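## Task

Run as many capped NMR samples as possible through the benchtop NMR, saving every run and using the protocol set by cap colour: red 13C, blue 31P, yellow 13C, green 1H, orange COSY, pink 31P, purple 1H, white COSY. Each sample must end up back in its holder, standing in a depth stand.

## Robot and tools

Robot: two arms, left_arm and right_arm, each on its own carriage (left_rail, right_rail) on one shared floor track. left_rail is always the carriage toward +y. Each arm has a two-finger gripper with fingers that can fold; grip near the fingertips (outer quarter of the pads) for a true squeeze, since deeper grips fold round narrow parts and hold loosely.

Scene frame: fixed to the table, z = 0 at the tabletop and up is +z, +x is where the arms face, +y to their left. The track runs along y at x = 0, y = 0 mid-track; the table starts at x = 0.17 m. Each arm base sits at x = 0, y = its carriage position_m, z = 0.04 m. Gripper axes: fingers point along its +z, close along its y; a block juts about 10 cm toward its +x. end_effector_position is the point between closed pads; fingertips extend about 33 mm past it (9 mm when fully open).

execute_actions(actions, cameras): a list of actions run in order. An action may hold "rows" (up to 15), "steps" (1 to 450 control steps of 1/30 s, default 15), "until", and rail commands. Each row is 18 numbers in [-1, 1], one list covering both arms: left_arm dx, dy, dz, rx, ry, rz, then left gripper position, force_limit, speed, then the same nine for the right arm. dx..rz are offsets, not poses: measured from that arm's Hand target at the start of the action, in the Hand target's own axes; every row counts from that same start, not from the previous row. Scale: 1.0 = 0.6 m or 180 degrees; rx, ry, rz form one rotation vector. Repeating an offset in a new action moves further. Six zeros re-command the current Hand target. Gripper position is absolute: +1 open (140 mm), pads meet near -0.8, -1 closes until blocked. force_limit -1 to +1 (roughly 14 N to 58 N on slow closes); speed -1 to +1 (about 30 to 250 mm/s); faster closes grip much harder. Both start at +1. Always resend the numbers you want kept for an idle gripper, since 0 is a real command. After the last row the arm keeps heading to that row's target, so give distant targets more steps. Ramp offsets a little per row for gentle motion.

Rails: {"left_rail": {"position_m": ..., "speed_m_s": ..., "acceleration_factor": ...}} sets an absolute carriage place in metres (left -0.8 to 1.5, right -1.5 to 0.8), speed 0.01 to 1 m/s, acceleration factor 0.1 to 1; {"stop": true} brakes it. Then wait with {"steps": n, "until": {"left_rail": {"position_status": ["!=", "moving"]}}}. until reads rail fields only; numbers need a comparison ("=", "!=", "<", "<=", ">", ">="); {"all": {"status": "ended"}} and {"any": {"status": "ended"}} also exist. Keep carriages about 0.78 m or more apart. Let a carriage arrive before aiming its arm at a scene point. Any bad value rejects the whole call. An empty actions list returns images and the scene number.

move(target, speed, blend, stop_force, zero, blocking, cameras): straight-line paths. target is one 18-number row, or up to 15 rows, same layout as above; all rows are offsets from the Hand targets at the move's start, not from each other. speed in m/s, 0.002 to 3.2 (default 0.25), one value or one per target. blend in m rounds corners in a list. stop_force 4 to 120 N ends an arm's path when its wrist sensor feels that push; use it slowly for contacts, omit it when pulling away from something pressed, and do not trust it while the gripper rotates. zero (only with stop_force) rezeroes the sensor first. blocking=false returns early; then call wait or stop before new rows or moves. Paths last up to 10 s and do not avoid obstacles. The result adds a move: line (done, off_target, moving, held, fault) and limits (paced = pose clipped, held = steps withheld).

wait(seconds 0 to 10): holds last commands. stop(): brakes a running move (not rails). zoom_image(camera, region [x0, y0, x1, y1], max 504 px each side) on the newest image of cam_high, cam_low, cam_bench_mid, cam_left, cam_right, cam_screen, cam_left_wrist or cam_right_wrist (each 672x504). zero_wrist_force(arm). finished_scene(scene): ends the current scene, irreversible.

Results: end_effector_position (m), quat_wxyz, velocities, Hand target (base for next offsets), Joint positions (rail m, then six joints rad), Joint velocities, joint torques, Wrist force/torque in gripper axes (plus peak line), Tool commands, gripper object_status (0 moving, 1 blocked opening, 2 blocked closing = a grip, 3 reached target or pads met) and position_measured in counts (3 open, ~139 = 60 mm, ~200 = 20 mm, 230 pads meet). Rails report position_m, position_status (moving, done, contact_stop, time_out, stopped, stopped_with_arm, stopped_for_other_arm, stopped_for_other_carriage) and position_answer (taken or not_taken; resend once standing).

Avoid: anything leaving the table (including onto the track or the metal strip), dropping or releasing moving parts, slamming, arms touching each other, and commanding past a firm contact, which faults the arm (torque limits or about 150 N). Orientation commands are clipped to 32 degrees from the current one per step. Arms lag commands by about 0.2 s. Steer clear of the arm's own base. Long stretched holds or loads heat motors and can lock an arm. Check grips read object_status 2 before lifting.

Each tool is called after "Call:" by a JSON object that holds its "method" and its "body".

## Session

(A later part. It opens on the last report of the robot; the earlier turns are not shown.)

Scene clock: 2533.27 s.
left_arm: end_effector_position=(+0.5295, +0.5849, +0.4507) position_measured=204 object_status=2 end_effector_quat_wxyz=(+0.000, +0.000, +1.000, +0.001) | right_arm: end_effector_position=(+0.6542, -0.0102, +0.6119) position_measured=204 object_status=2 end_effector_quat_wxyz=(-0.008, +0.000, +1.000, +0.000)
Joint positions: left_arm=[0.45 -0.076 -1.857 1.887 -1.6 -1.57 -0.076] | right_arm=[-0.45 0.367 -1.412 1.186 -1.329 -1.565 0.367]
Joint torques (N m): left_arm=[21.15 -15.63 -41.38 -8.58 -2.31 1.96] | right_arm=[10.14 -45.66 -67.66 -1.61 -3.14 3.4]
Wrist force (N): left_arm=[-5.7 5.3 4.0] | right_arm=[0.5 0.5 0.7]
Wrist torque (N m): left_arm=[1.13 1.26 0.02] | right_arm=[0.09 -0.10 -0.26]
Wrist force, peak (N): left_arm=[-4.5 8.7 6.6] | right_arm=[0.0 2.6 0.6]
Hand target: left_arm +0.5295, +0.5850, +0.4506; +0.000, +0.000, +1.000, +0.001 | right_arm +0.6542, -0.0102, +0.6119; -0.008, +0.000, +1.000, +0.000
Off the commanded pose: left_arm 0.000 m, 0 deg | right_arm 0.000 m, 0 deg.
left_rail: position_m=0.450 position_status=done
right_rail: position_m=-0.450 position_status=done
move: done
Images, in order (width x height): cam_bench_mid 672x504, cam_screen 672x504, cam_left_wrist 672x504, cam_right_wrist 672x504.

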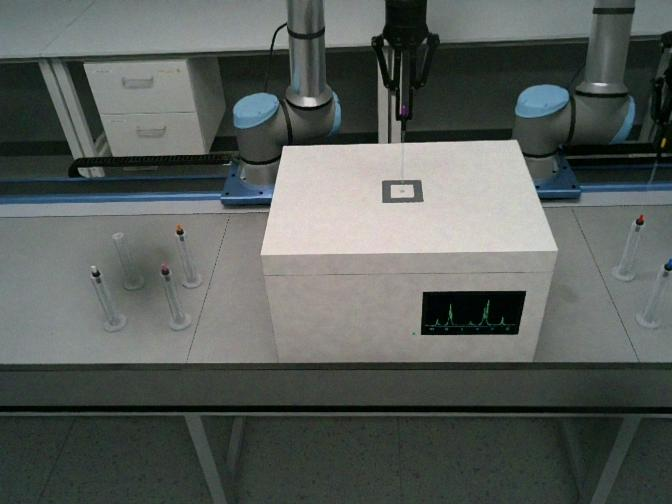

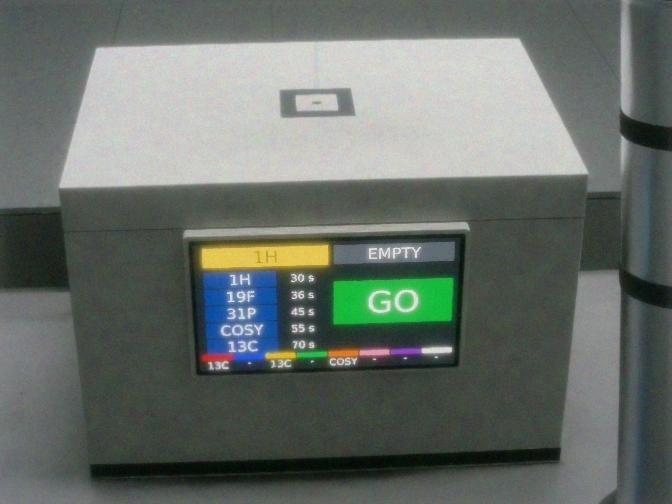

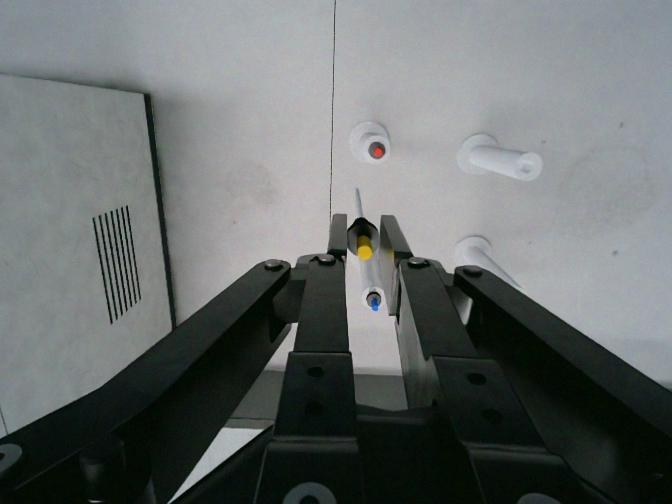

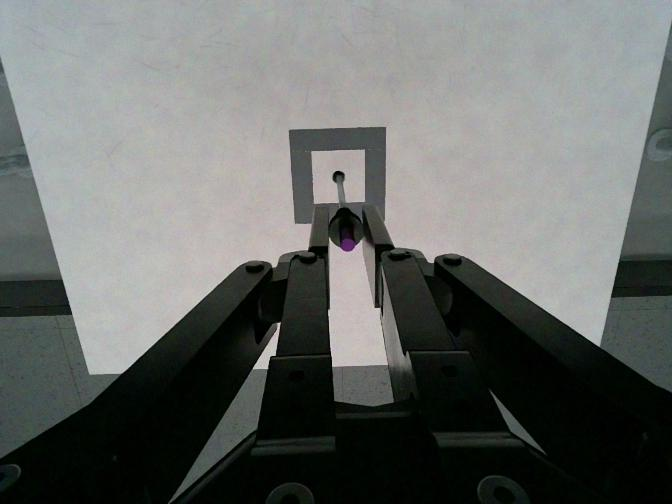

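Call:
{"method": "move", "body": {"target": [[0.029, 0.3127, 0.1843, 0,0,0, -1, -0.5, -1, -0.0029, 0, 0.1867, 0,0,0, -1, -0.5, -1],[0.029, 0.3127, 0.351, 0,0,0, -1, -0.5, -1, -0.0041, 0, 0.2617, 0,0,0, -1, -0.5, -1],[0.029, 0.3127, 0.3952, 0,0,0, -1, -0.5, -1, -0.0048, 0, 0.3033, 0,0,0, -1, -0.5, -1]], "speed": [0.2, 0.12, 0.05], "blend": [0.02, 0.01, 0], "stop_force": 7, "cameras": ["cam_screen", "cam_left", "cam_bench_mid"]}}

Call:
{"method": "zoom_image", "body": {"camera": "cam_left", "region": [380, 60, 520, 200]}}

Call:
{"method": "zoom_image", "body": {"camera": "cam_bench_mid", "region": [375, 150, 435, 210]}}

Scene clock: 2556.30 s.
left_arm: end_effector_position=(+0.5115, +0.7726, +0.2439) position_measured=204 object_status=2 end_effector_quat_wxyz=(+0.000, +0.000, +1.000, +0.000) | right_arm: end_effector_position=(+0.6541, -0.0103, +0.4605) position_measured=204 object_status=2 end_effector_quat_wxyz=(-0.008, +0.000, +1.000, +0.000)
Joint positions: left_arm=[0.45 0.27 -1.663 2.108 -2.016 -1.57 0.269] | right_arm=[-0.45 0.367 -1.436 1.479 -1.6 -1.565 0.367]
Joint torques (N m): left_arm=[-4.05 -53.8 -60.86 -1.33 2.2 -0.14] | right_arm=[4.43 -71.19 -68.98 -1.78 3.81 -0.68]
Wrist force (N): left_arm=[-4.0 4.9 3.7] | right_arm=[0.2 0.2 -0.2]
Wrist torque (N m): left_arm=[1.18 0.81 -0.02] | right_arm=[0.04 -0.05 -0.25]
Wrist force, peak (N): left_arm=[-3.6 3.9 8.8] | right_arm=[-0.5 -0.1 -11.3]
Hand target: left_arm +0.5115, +0.7726, +0.2439; +0.000, +0.000, +1.000, +0.000 (not the last commanded pose) | right_arm +0.6541, -0.0103, +0.4605; -0.008, +0.000, +1.000, +0.000 (not the last commanded pose)
Off the commanded pose: left_arm 0.030 m, 0 deg | right_arm 0.031 m, 0 deg.
left_rail: position_m=0.450 position_status=done
right_rail: position_m=-0.450 position_status=done
move: contact (left_arm, right_arm); path passed 1 of 3 targets
Images, in order (width x height): cam_bench_mid 672x504, cam_left 672x504, cam_screen 672x504.

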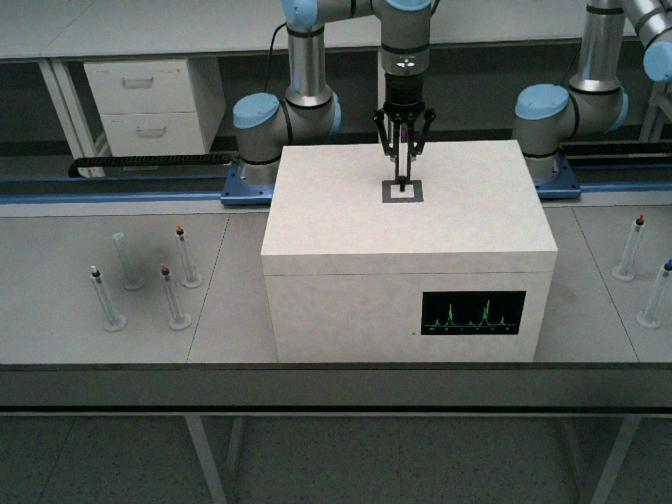

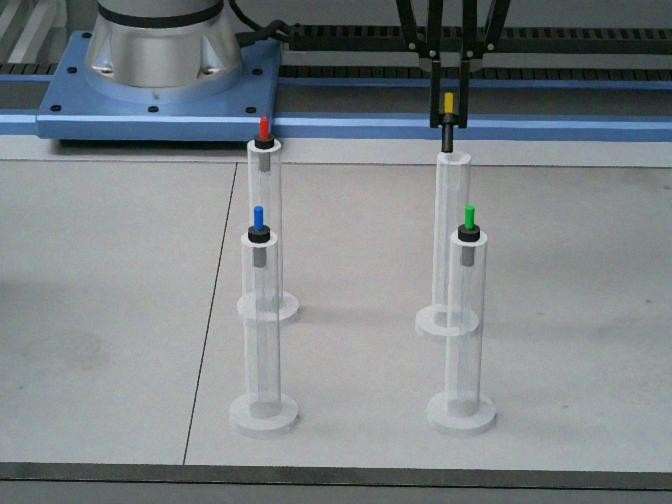

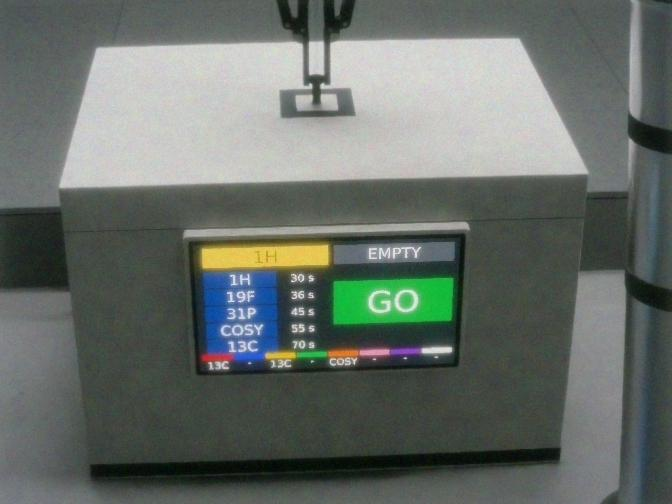

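Scaled by 3.600 from the camera's 672x504 image, which has a finer 960x720 frame.

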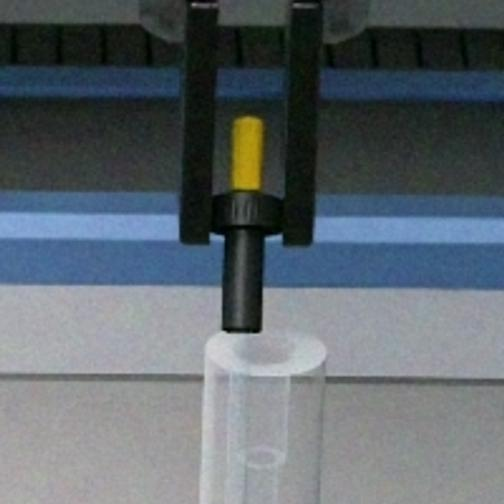

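Scaled by 8.400 from the camera's 672x504 image, which has a finer 960x720 frame.

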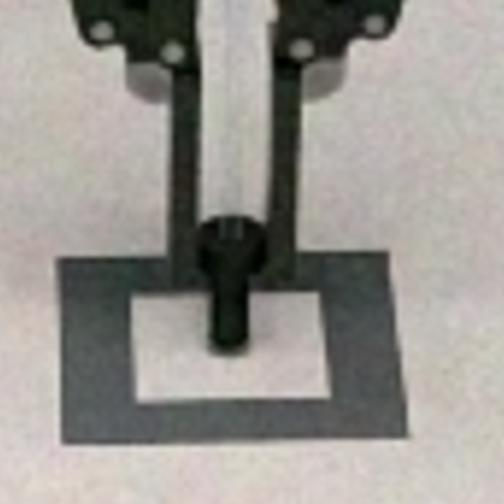

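Call:
{"method": "zoom_image", "body": {"camera": "cam_bench_mid", "region": [365, 100, 445, 200]}}

Call:
{"method": "zoom_image", "body": {"camera": "cam_left", "region": [400, 80, 500, 340]}}

Call:
{"method": "wait", "body": {"seconds": 0.1, "cameras": ["cam_left_wrist", "cam_right_wrist", "cam_bench_mid", "cam_high"]}}

Call:
{"method": "zoom_image", "body": {"camera": "cam_left_wrist", "region": [300, 130, 440, 290]}}

Call:
{"method": "zoom_image", "body": {"camera": "cam_right_wrist", "region": [280, 150, 400, 290]}}

Scaled by 5.040 from the camera's 672x504 image, which has a finer 960x720 frame.

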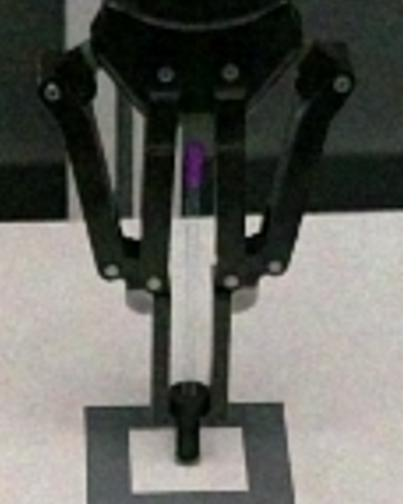

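Scaled by 1.938 from the camera's 672x504 image, which has a finer 960x720 frame.

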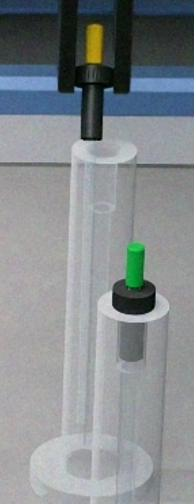

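Scene clock: 2589.20 s.
left_arm: end_effector_position=(+0.5115, +0.7726, +0.2439) position_measured=204 object_status=2 end_effector_quat_wxyz=(+0.000, +0.000, +1.000, +0.000) | right_arm: end_effector_position=(+0.6541, -0.0103, +0.4605) position_measured=204 object_status=2 end_effector_quat_wxyz=(-0.008, +0.000, +1.000, +0.000)
Joint positions: left_arm=[0.45 0.27 -1.663 2.108 -2.016 -1.57 0.269] | right_arm=[-0.45 0.367 -1.436 1.479 -1.6 -1.565 0.367]
Joint torques (N m): left_arm=[-8.96 -56.21 -61.5 -1.24 2.14 -0.57] | right_arm=[8.24 -72.79 -69.65 -1.52 3.65 2.57]
Wrist force (N): left_arm=[-4.4 5.0 3.7] | right_arm=[0.2 0.3 0.2]
Wrist torque (N m): left_arm=[1.20 0.91 -0.02] | right_arm=[0.06 -0.04 -0.26]
Wrist force, peak (N): left_arm=[-4.5 5.1 3.9] | right_arm=[0.0 0.8 0.0]
Hand target: left_arm +0.5115, +0.7726, +0.2439; +0.000, +0.000, +1.000, +0.000 (not the last commanded pose) | right_arm +0.6541, -0.0103, +0.4605; -0.008, +0.000, +1.000, +0.000 (not the last commanded pose)
Tool commands: left_gripper/position=-1.0 left_gripper/force_limit=-0.5 left_gripper/speed=-1.0 right_gripper/position=-1.0 right_gripper/force_limit=-0.5 right_gripper/speed=-1.0
Off the commanded pose: left_arm 0.030 m, 0 deg | right_arm 0.031 m, 0 deg.
left_rail: position_m=0.450 position_status=done
right_rail: position_m=-0.450 position_status=done
wait: 0.10 s; at rest from the start
Images, in order (width x height): cam_high 672x504, cam_bench_mid 672x504, cam_left_wrist 672x504, cam_right_wrist 672x504.

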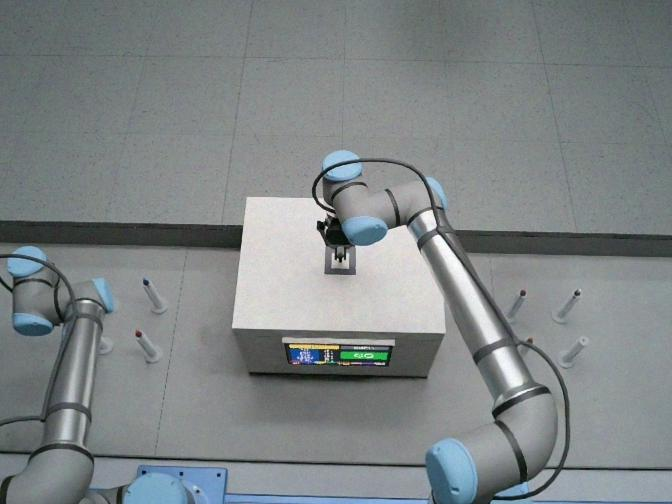

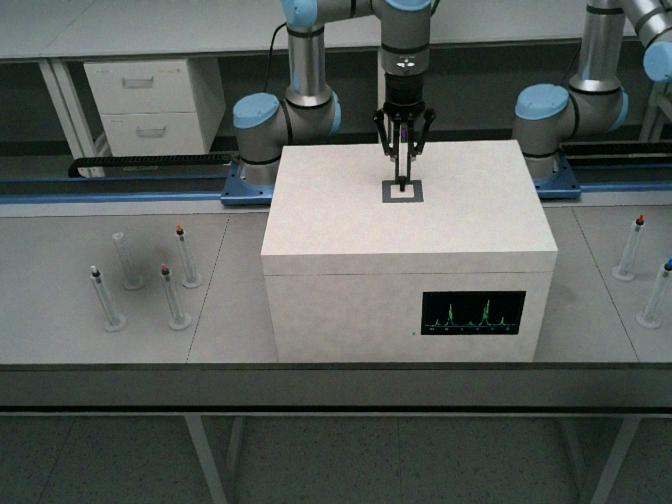

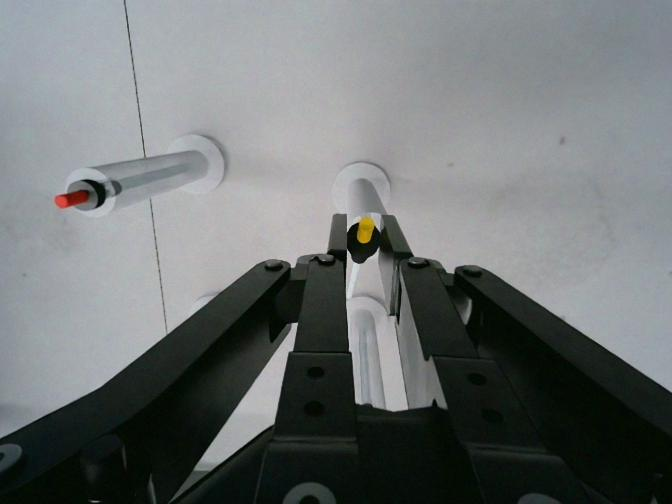

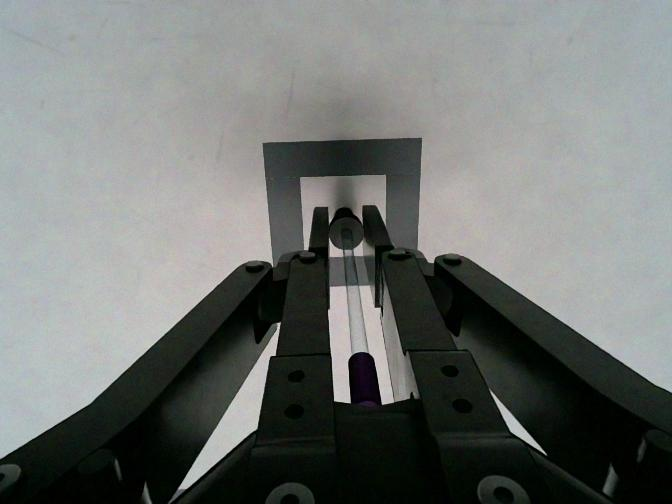

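Scaled by 3.150 from the camera's 672x504 image, which has a finer 960x720 frame.

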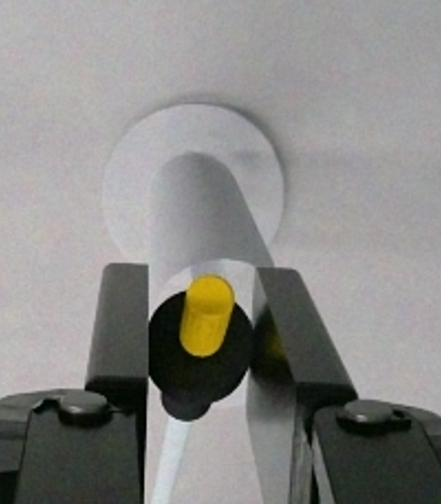

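Scaled by 3.600 from the camera's 672x504 image, which has a finer 960x720 frame.

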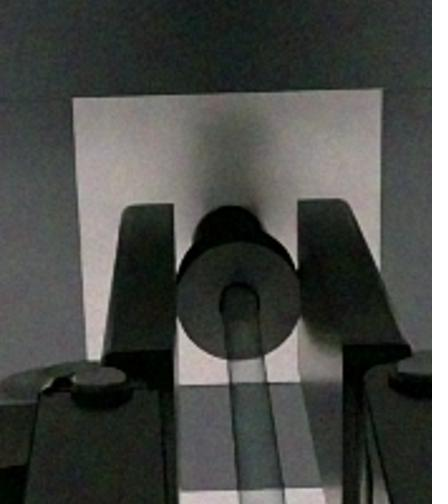

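Call:
{"method": "move", "body": {"target": [0, 0, -0.2667, 0,0,0, -1, -0.5, -1, -0.0007, 0, 0.0442, 0,0,0, -1, -0.5, -1], "speed": 0.2, "stop_force": 14, "cameras": ["cam_left_wrist", "cam_right_wrist", "cam_bench_mid", "cam_left", "cam_screen"]}}

Call:
{"method": "zoom_image", "body": {"camera": "cam_left", "region": [380, 60, 540, 340]}}

Call:
{"method": "zoom_image", "body": {"camera": "cam_left_wrist", "region": [260, 110, 460, 330]}}

Call:
{"method": "zoom_image", "body": {"camera": "cam_bench_mid", "region": [365, 100, 445, 200]}}

Call:
{"method": "zoom_image", "body": {"camera": "cam_right_wrist", "region": [260, 150, 420, 310]}}

Scene clock: 2700.50 s.
left_arm: end_effector_position=(+0.5116, +0.7725, +0.4039) position_measured=204 object_status=2 end_effector_quat_wxyz=(+0.000, +0.000, +1.000, +0.000) | right_arm: end_effector_position=(+0.6541, -0.0103, +0.4450) position_measured=204 object_status=2 end_effector_quat_wxyz=(-0.008, +0.000, +1.000, +0.000)
Joint positions: left_arm=[0.45 0.27 -1.746 1.885 -1.71 -1.57 0.269] | right_arm=[-0.45 0.367 -1.434 1.505 -1.626 -1.565 0.367]
Joint torques (N m): left_arm=[-10.11 -53.61 -64.63 -1.41 -1.5 -1.8] | right_arm=[9.73 -61.75 -63.83 -1.33 3.18 2.47]
Wrist force (N): left_arm=[-4.6 4.5 3.7] | right_arm=[-0.6 1.6 -7.5]
Wrist torque (N m): left_arm=[0.99 1.04 0.02] | right_arm=[0.01 -0.06 -0.25]
Wrist force, peak (N): left_arm=[-4.6 4.9 5.9] | right_arm=[3.1 -2.8 -50.8]
Hand target: left_arm +0.5116, +0.7725, +0.4039; +0.000, +0.000, +1.000, +0.000 | right_arm +0.6541, -0.0103, +0.4450; -0.008, +0.000, +1.000, +0.000 (not the last commanded pose)
Off the commanded pose: left_arm 0.000 m, 0 deg | right_arm 0.011 m, 0 deg.
left_rail: position_m=0.450 position_status=done
right_rail: position_m=-0.450 position_status=done
move: contact (right_arm)
Images, in order (width x height): cam_bench_mid 672x504, cam_left 672x504, cam_screen 672x504, cam_left_wrist 672x504, cam_right_wrist 672x504.

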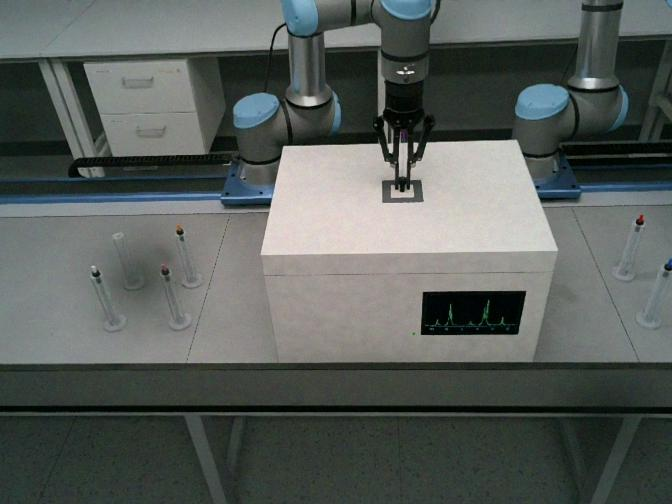

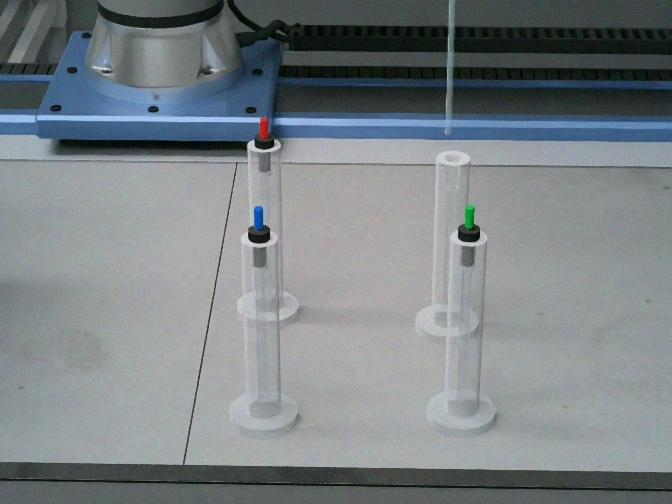

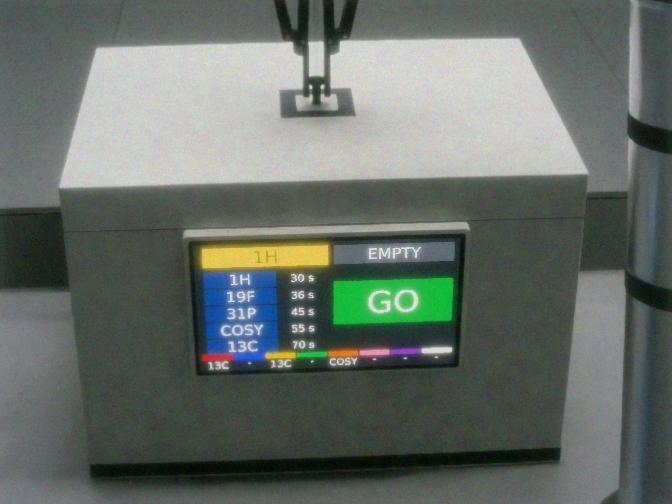

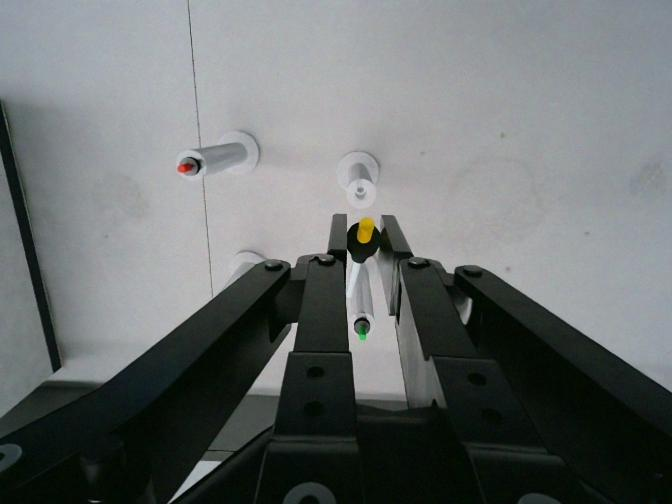

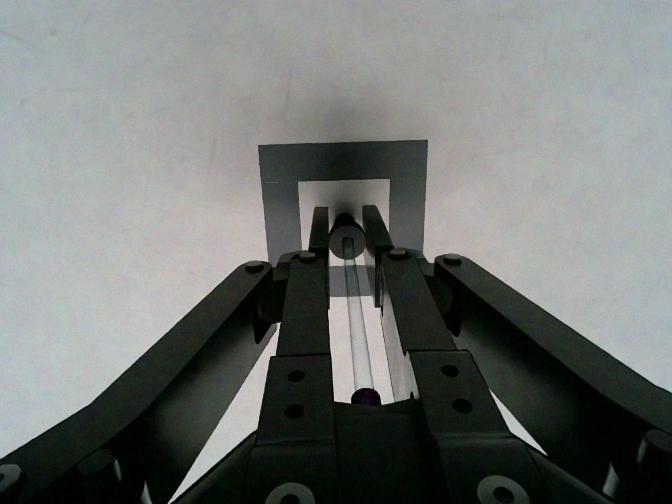

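Scaled by 1.800 from the camera's 672x504 image, which has a finer 960x720 frame.

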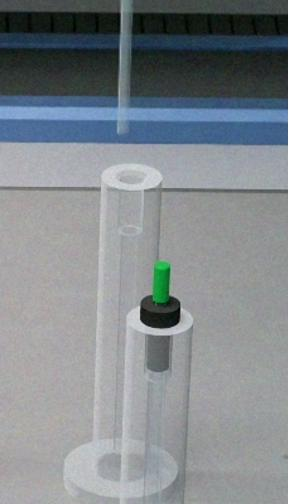

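Scaled by 2.291 from the camera's 672x504 image, which has a finer 960x720 frame.

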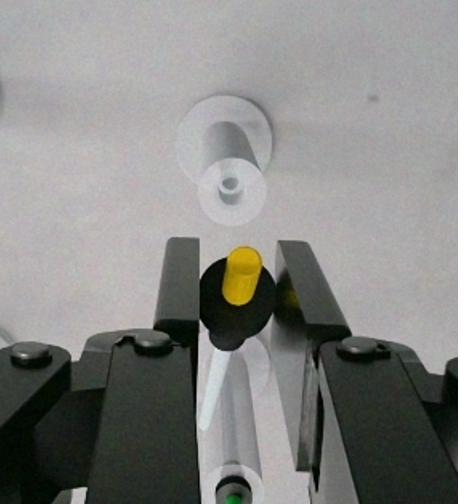

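Scaled by 5.040 from the camera's 672x504 image, which has a finer 960x720 frame.

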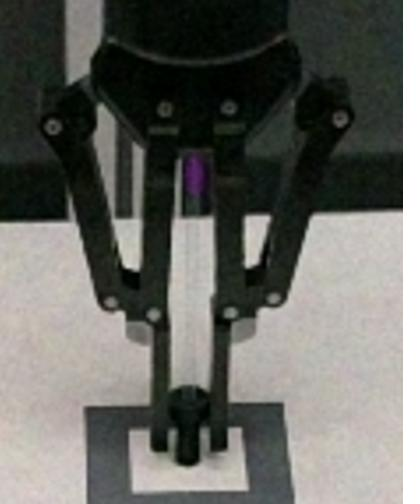

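Scaled by 3.150 from the camera's 672x504 image, which has a finer 960x720 frame.

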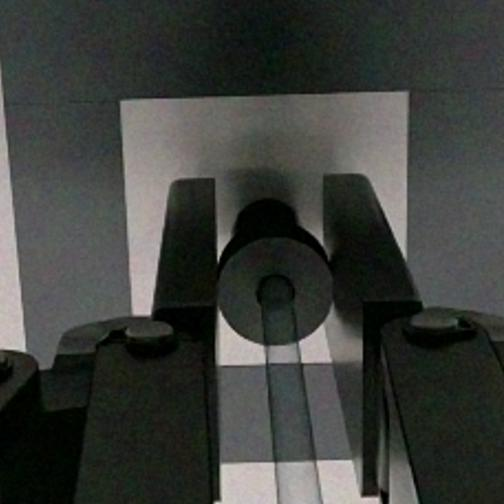

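Call:
{"method": "zoom_image", "body": {"camera": "cam_bench_mid", "region": [375, 150, 435, 210]}}

Call:
{"method": "zoom_image", "body": {"camera": "cam_screen", "region": [270, 60, 365, 130]}}

Call:
{"method": "zoom_image", "body": {"camera": "cam_right_wrist", "region": [310, 190, 390, 270]}}

Scaled by 8.400 from the camera's 672x504 image, which has a finer 960x720 frame.

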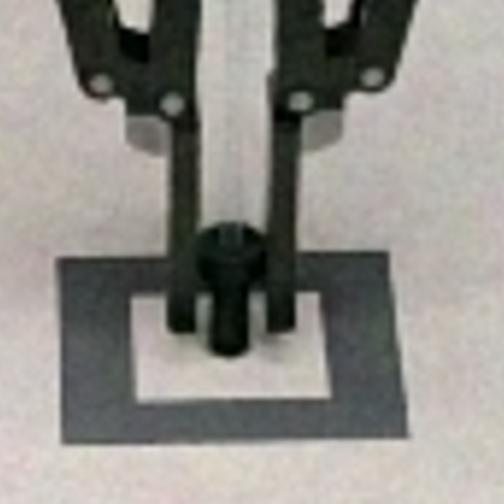

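Scaled by 5.305 from the camera's 672x504 image, which has a finer 960x720 frame.

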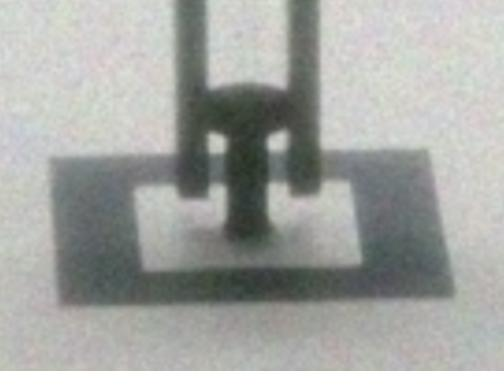

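Scaled by 6.300 from the camera's 672x504 image, which has a finer 960x720 frame.

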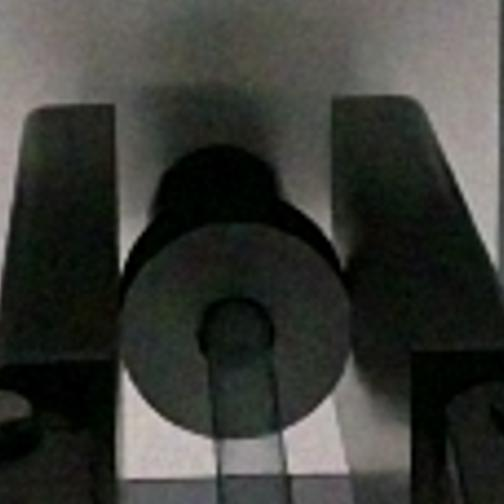

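Call:
{"method": "move", "body": {"target": [-0.0468, 0.0083, 0.002, 0,0.1972,0, -1, -0.5, -1, -0.0011, 0, -0.005, 0,-0.0028,0, -1, -0.5, -1], "speed": 0.5}}

Call:
{"method": "move", "body": {"target": [0, 0, 0, 0,0,0, -1, -0.5, -1, 0, 0, 0.028, 0,0,0, -1, -0.5, -1], "speed": 0.035, "stop_force": 10, "cameras": ["cam_left_wrist", "cam_right_wrist", "cam_bench_mid", "cam_left", "cam_screen"]}}

Call:
{"method": "zoom_image", "body": {"camera": "cam_bench_mid", "region": [375, 150, 435, 210]}}

Call:
{"method": "zoom_image", "body": {"camera": "cam_screen", "region": [270, 60, 365, 130]}}

Call:
{"method": "zoom_image", "body": {"camera": "cam_left_wrist", "region": [260, 50, 460, 330]}}

Call:
{"method": "zoom_image", "body": {"camera": "cam_left", "region": [380, 60, 540, 340]}}

Scene clock: 2776.73 s.
left_arm: end_effector_position=(+0.5397, +0.7775, +0.4027) position_measured=204 object_status=2 end_effector_quat_wxyz=(-0.305, +0.000, +0.952, +0.000) | right_arm: end_effector_position=(+0.6548, -0.0103, +0.4480) position_measured=204 object_status=2 end_effector_quat_wxyz=(-0.004, +0.000, +1.000, +0.000)
Joint positions: left_arm=[0.45 0.2 -1.369 1.496 -1.087 -1.455 0.163] | right_arm=[-0.45 0.368 -1.438 1.505 -1.632 -1.569 0.368]
Joint torques (N m): left_arm=[-11.42 -56.56 -62.91 1.6 2.33 -2.13] | right_arm=[12.65 -72.75 -42.2 -7.79 -3.25 3.35]
Wrist force (N): left_arm=[-3.6 4.2 3.1] | right_arm=[0.0 0.1 0.1]
Wrist torque (N m): left_arm=[1.00 0.99 0.20] | right_arm=[0.01 0.00 -0.26]
Wrist force, peak (N): left_arm=[-5.2 4.6 4.0] | right_arm=[-0.6 1.1 -7.9]
Hand target: left_arm +0.5397, +0.7775, +0.4027; -0.305, +0.000, +0.952, +0.000 | right_arm +0.6548, -0.0103, +0.4480; -0.004, +0.000, +1.000, +0.000
Off the commanded pose: left_arm 0.000 m, 0 deg | right_arm 0.000 m, 0 deg.
left_rail: position_m=0.450 position_status=done
right_rail: position_m=-0.450 position_status=done
move: done

Scene clock: 2778.23 s.
left_arm: end_effector_position=(+0.5397, +0.7775, +0.4027) position_measured=204 object_status=2 end_effector_quat_wxyz=(-0.305, +0.000, +0.952, +0.000) | right_arm: end_effector_position=(+0.6548, -0.0103, +0.4447) position_measured=204 object_status=2 end_effector_quat_wxyz=(-0.004, +0.000, +1.000, +0.000)
Joint positions: left_arm=[0.45 0.2 -1.369 1.496 -1.087 -1.455 0.163] | right_arm=[-0.45 0.368 -1.437 1.511 -1.637 -1.569 0.368]
Joint torques (N m): left_arm=[-12.47 -55.2 -63.1 1.39 2.34 -2.06] | right_arm=[12.54 -69.34 -68.76 -2.6 4.25 2.93]
Wrist force (N): left_arm=[-3.7 4.3 3.7] | right_arm=[-0.3 -0.2 -0.5]
Wrist torque (N m): left_arm=[1.00 1.03 0.20] | right_arm=[0.00 -0.20 -0.26]
Wrist force, peak (N): left_arm=[-4.2 4.5 3.3] | right_arm=[-4.5 -1.1 -26.6]
Hand target: left_arm +0.5397, +0.7775, +0.4027; -0.305, +0.000, +0.952, +0.000 | right_arm +0.6548, -0.0103, +0.4448; -0.003, +0.000, +1.000, +0.000 (not the last commanded pose)
Off the commanded pose: left_arm 0.000 m, 0 deg | right_arm 0.014 m, 0 deg.
left_rail: position_m=0.450 position_status=done
right_rail: position_m=-0.450 position_status=done
move: contact (right_arm)
Images, in order (width x height): cam_bench_mid 672x504, cam_left 672x504, cam_screen 672x504, cam_left_wrist 672x504, cam_right_wrist 672x504.

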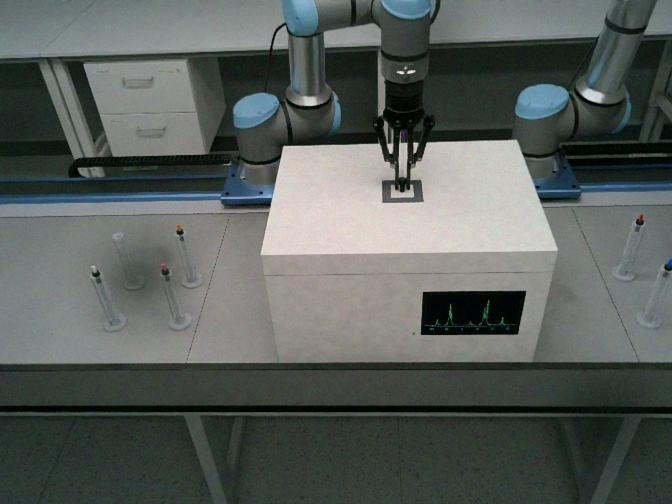

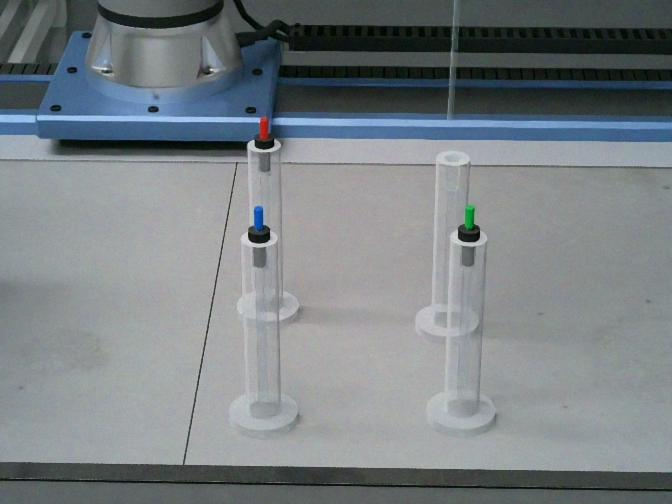

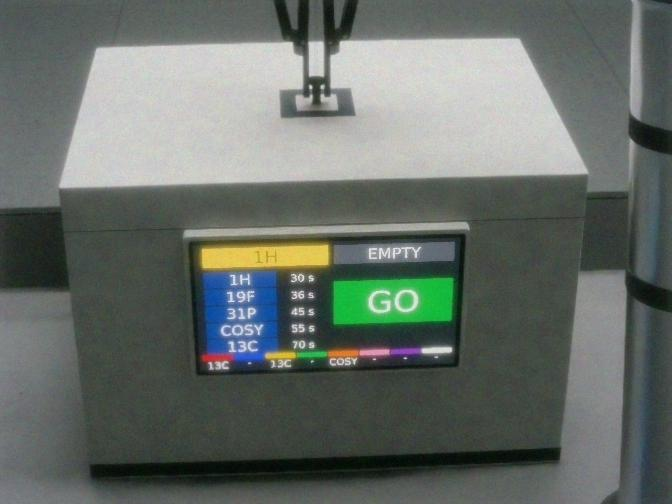

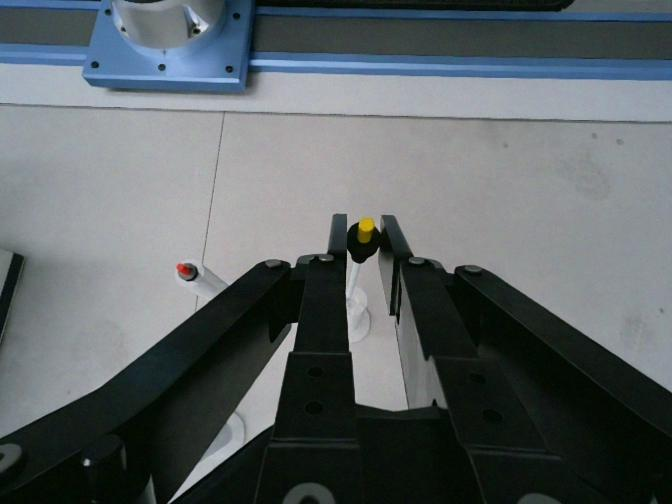

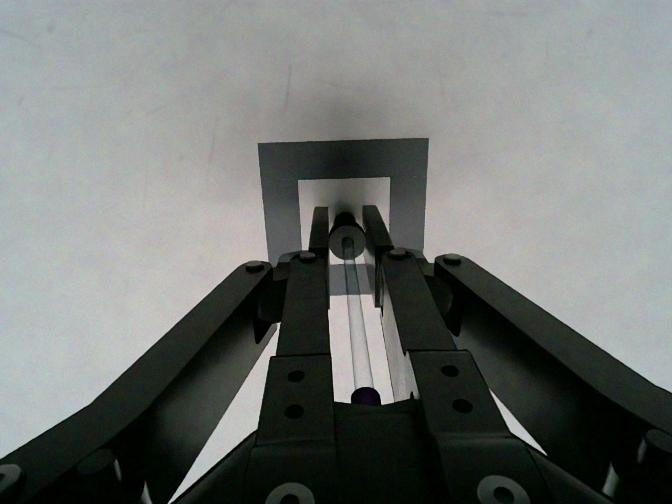

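Scaled by 8.400 from the camera's 672x504 image, which has a finer 960x720 frame.

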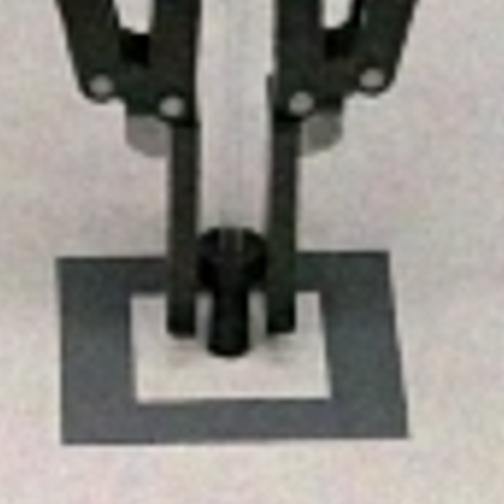

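Scaled by 5.305 from the camera's 672x504 image, which has a finer 960x720 frame.

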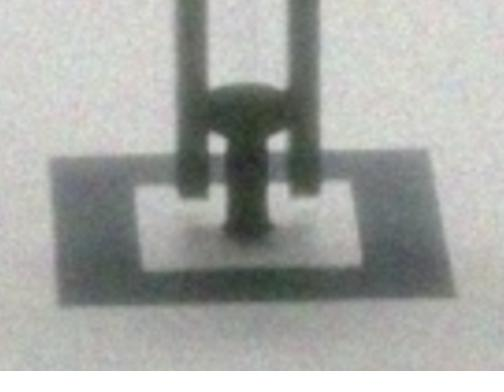

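Scaled by 1.800 from the camera's 672x504 image, which has a finer 960x720 frame.

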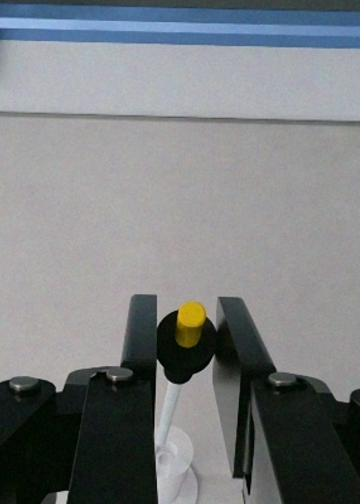

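Scaled by 1.800 from the camera's 672x504 image, which has a finer 960x720 frame.

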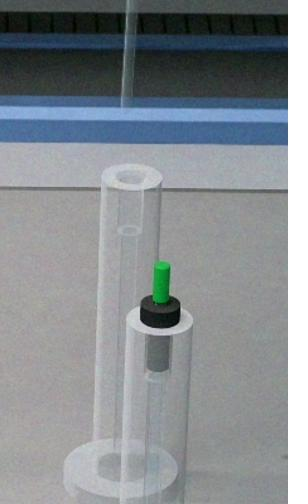

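Call:
{"method": "zoom_image", "body": {"camera": "cam_right_wrist", "region": [300, 210, 440, 420]}}

Call:
{"method": "zoom_image", "body": {"camera": "cam_high", "region": [290, 180, 390, 290]}}

Scaled by 2.400 from the camera's 672x504 image, which has a finer 960x720 frame.

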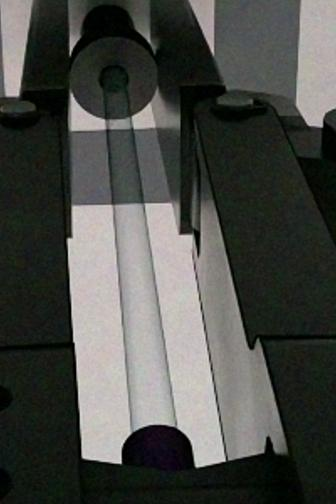

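This scene's latest camera images include none from cam_high. They are from: cam_bench_mid, cam_left, cam_screen, cam_left_wrist, cam_right_wrist. cam_high's image comes with the result of a call that names it in "cameras".


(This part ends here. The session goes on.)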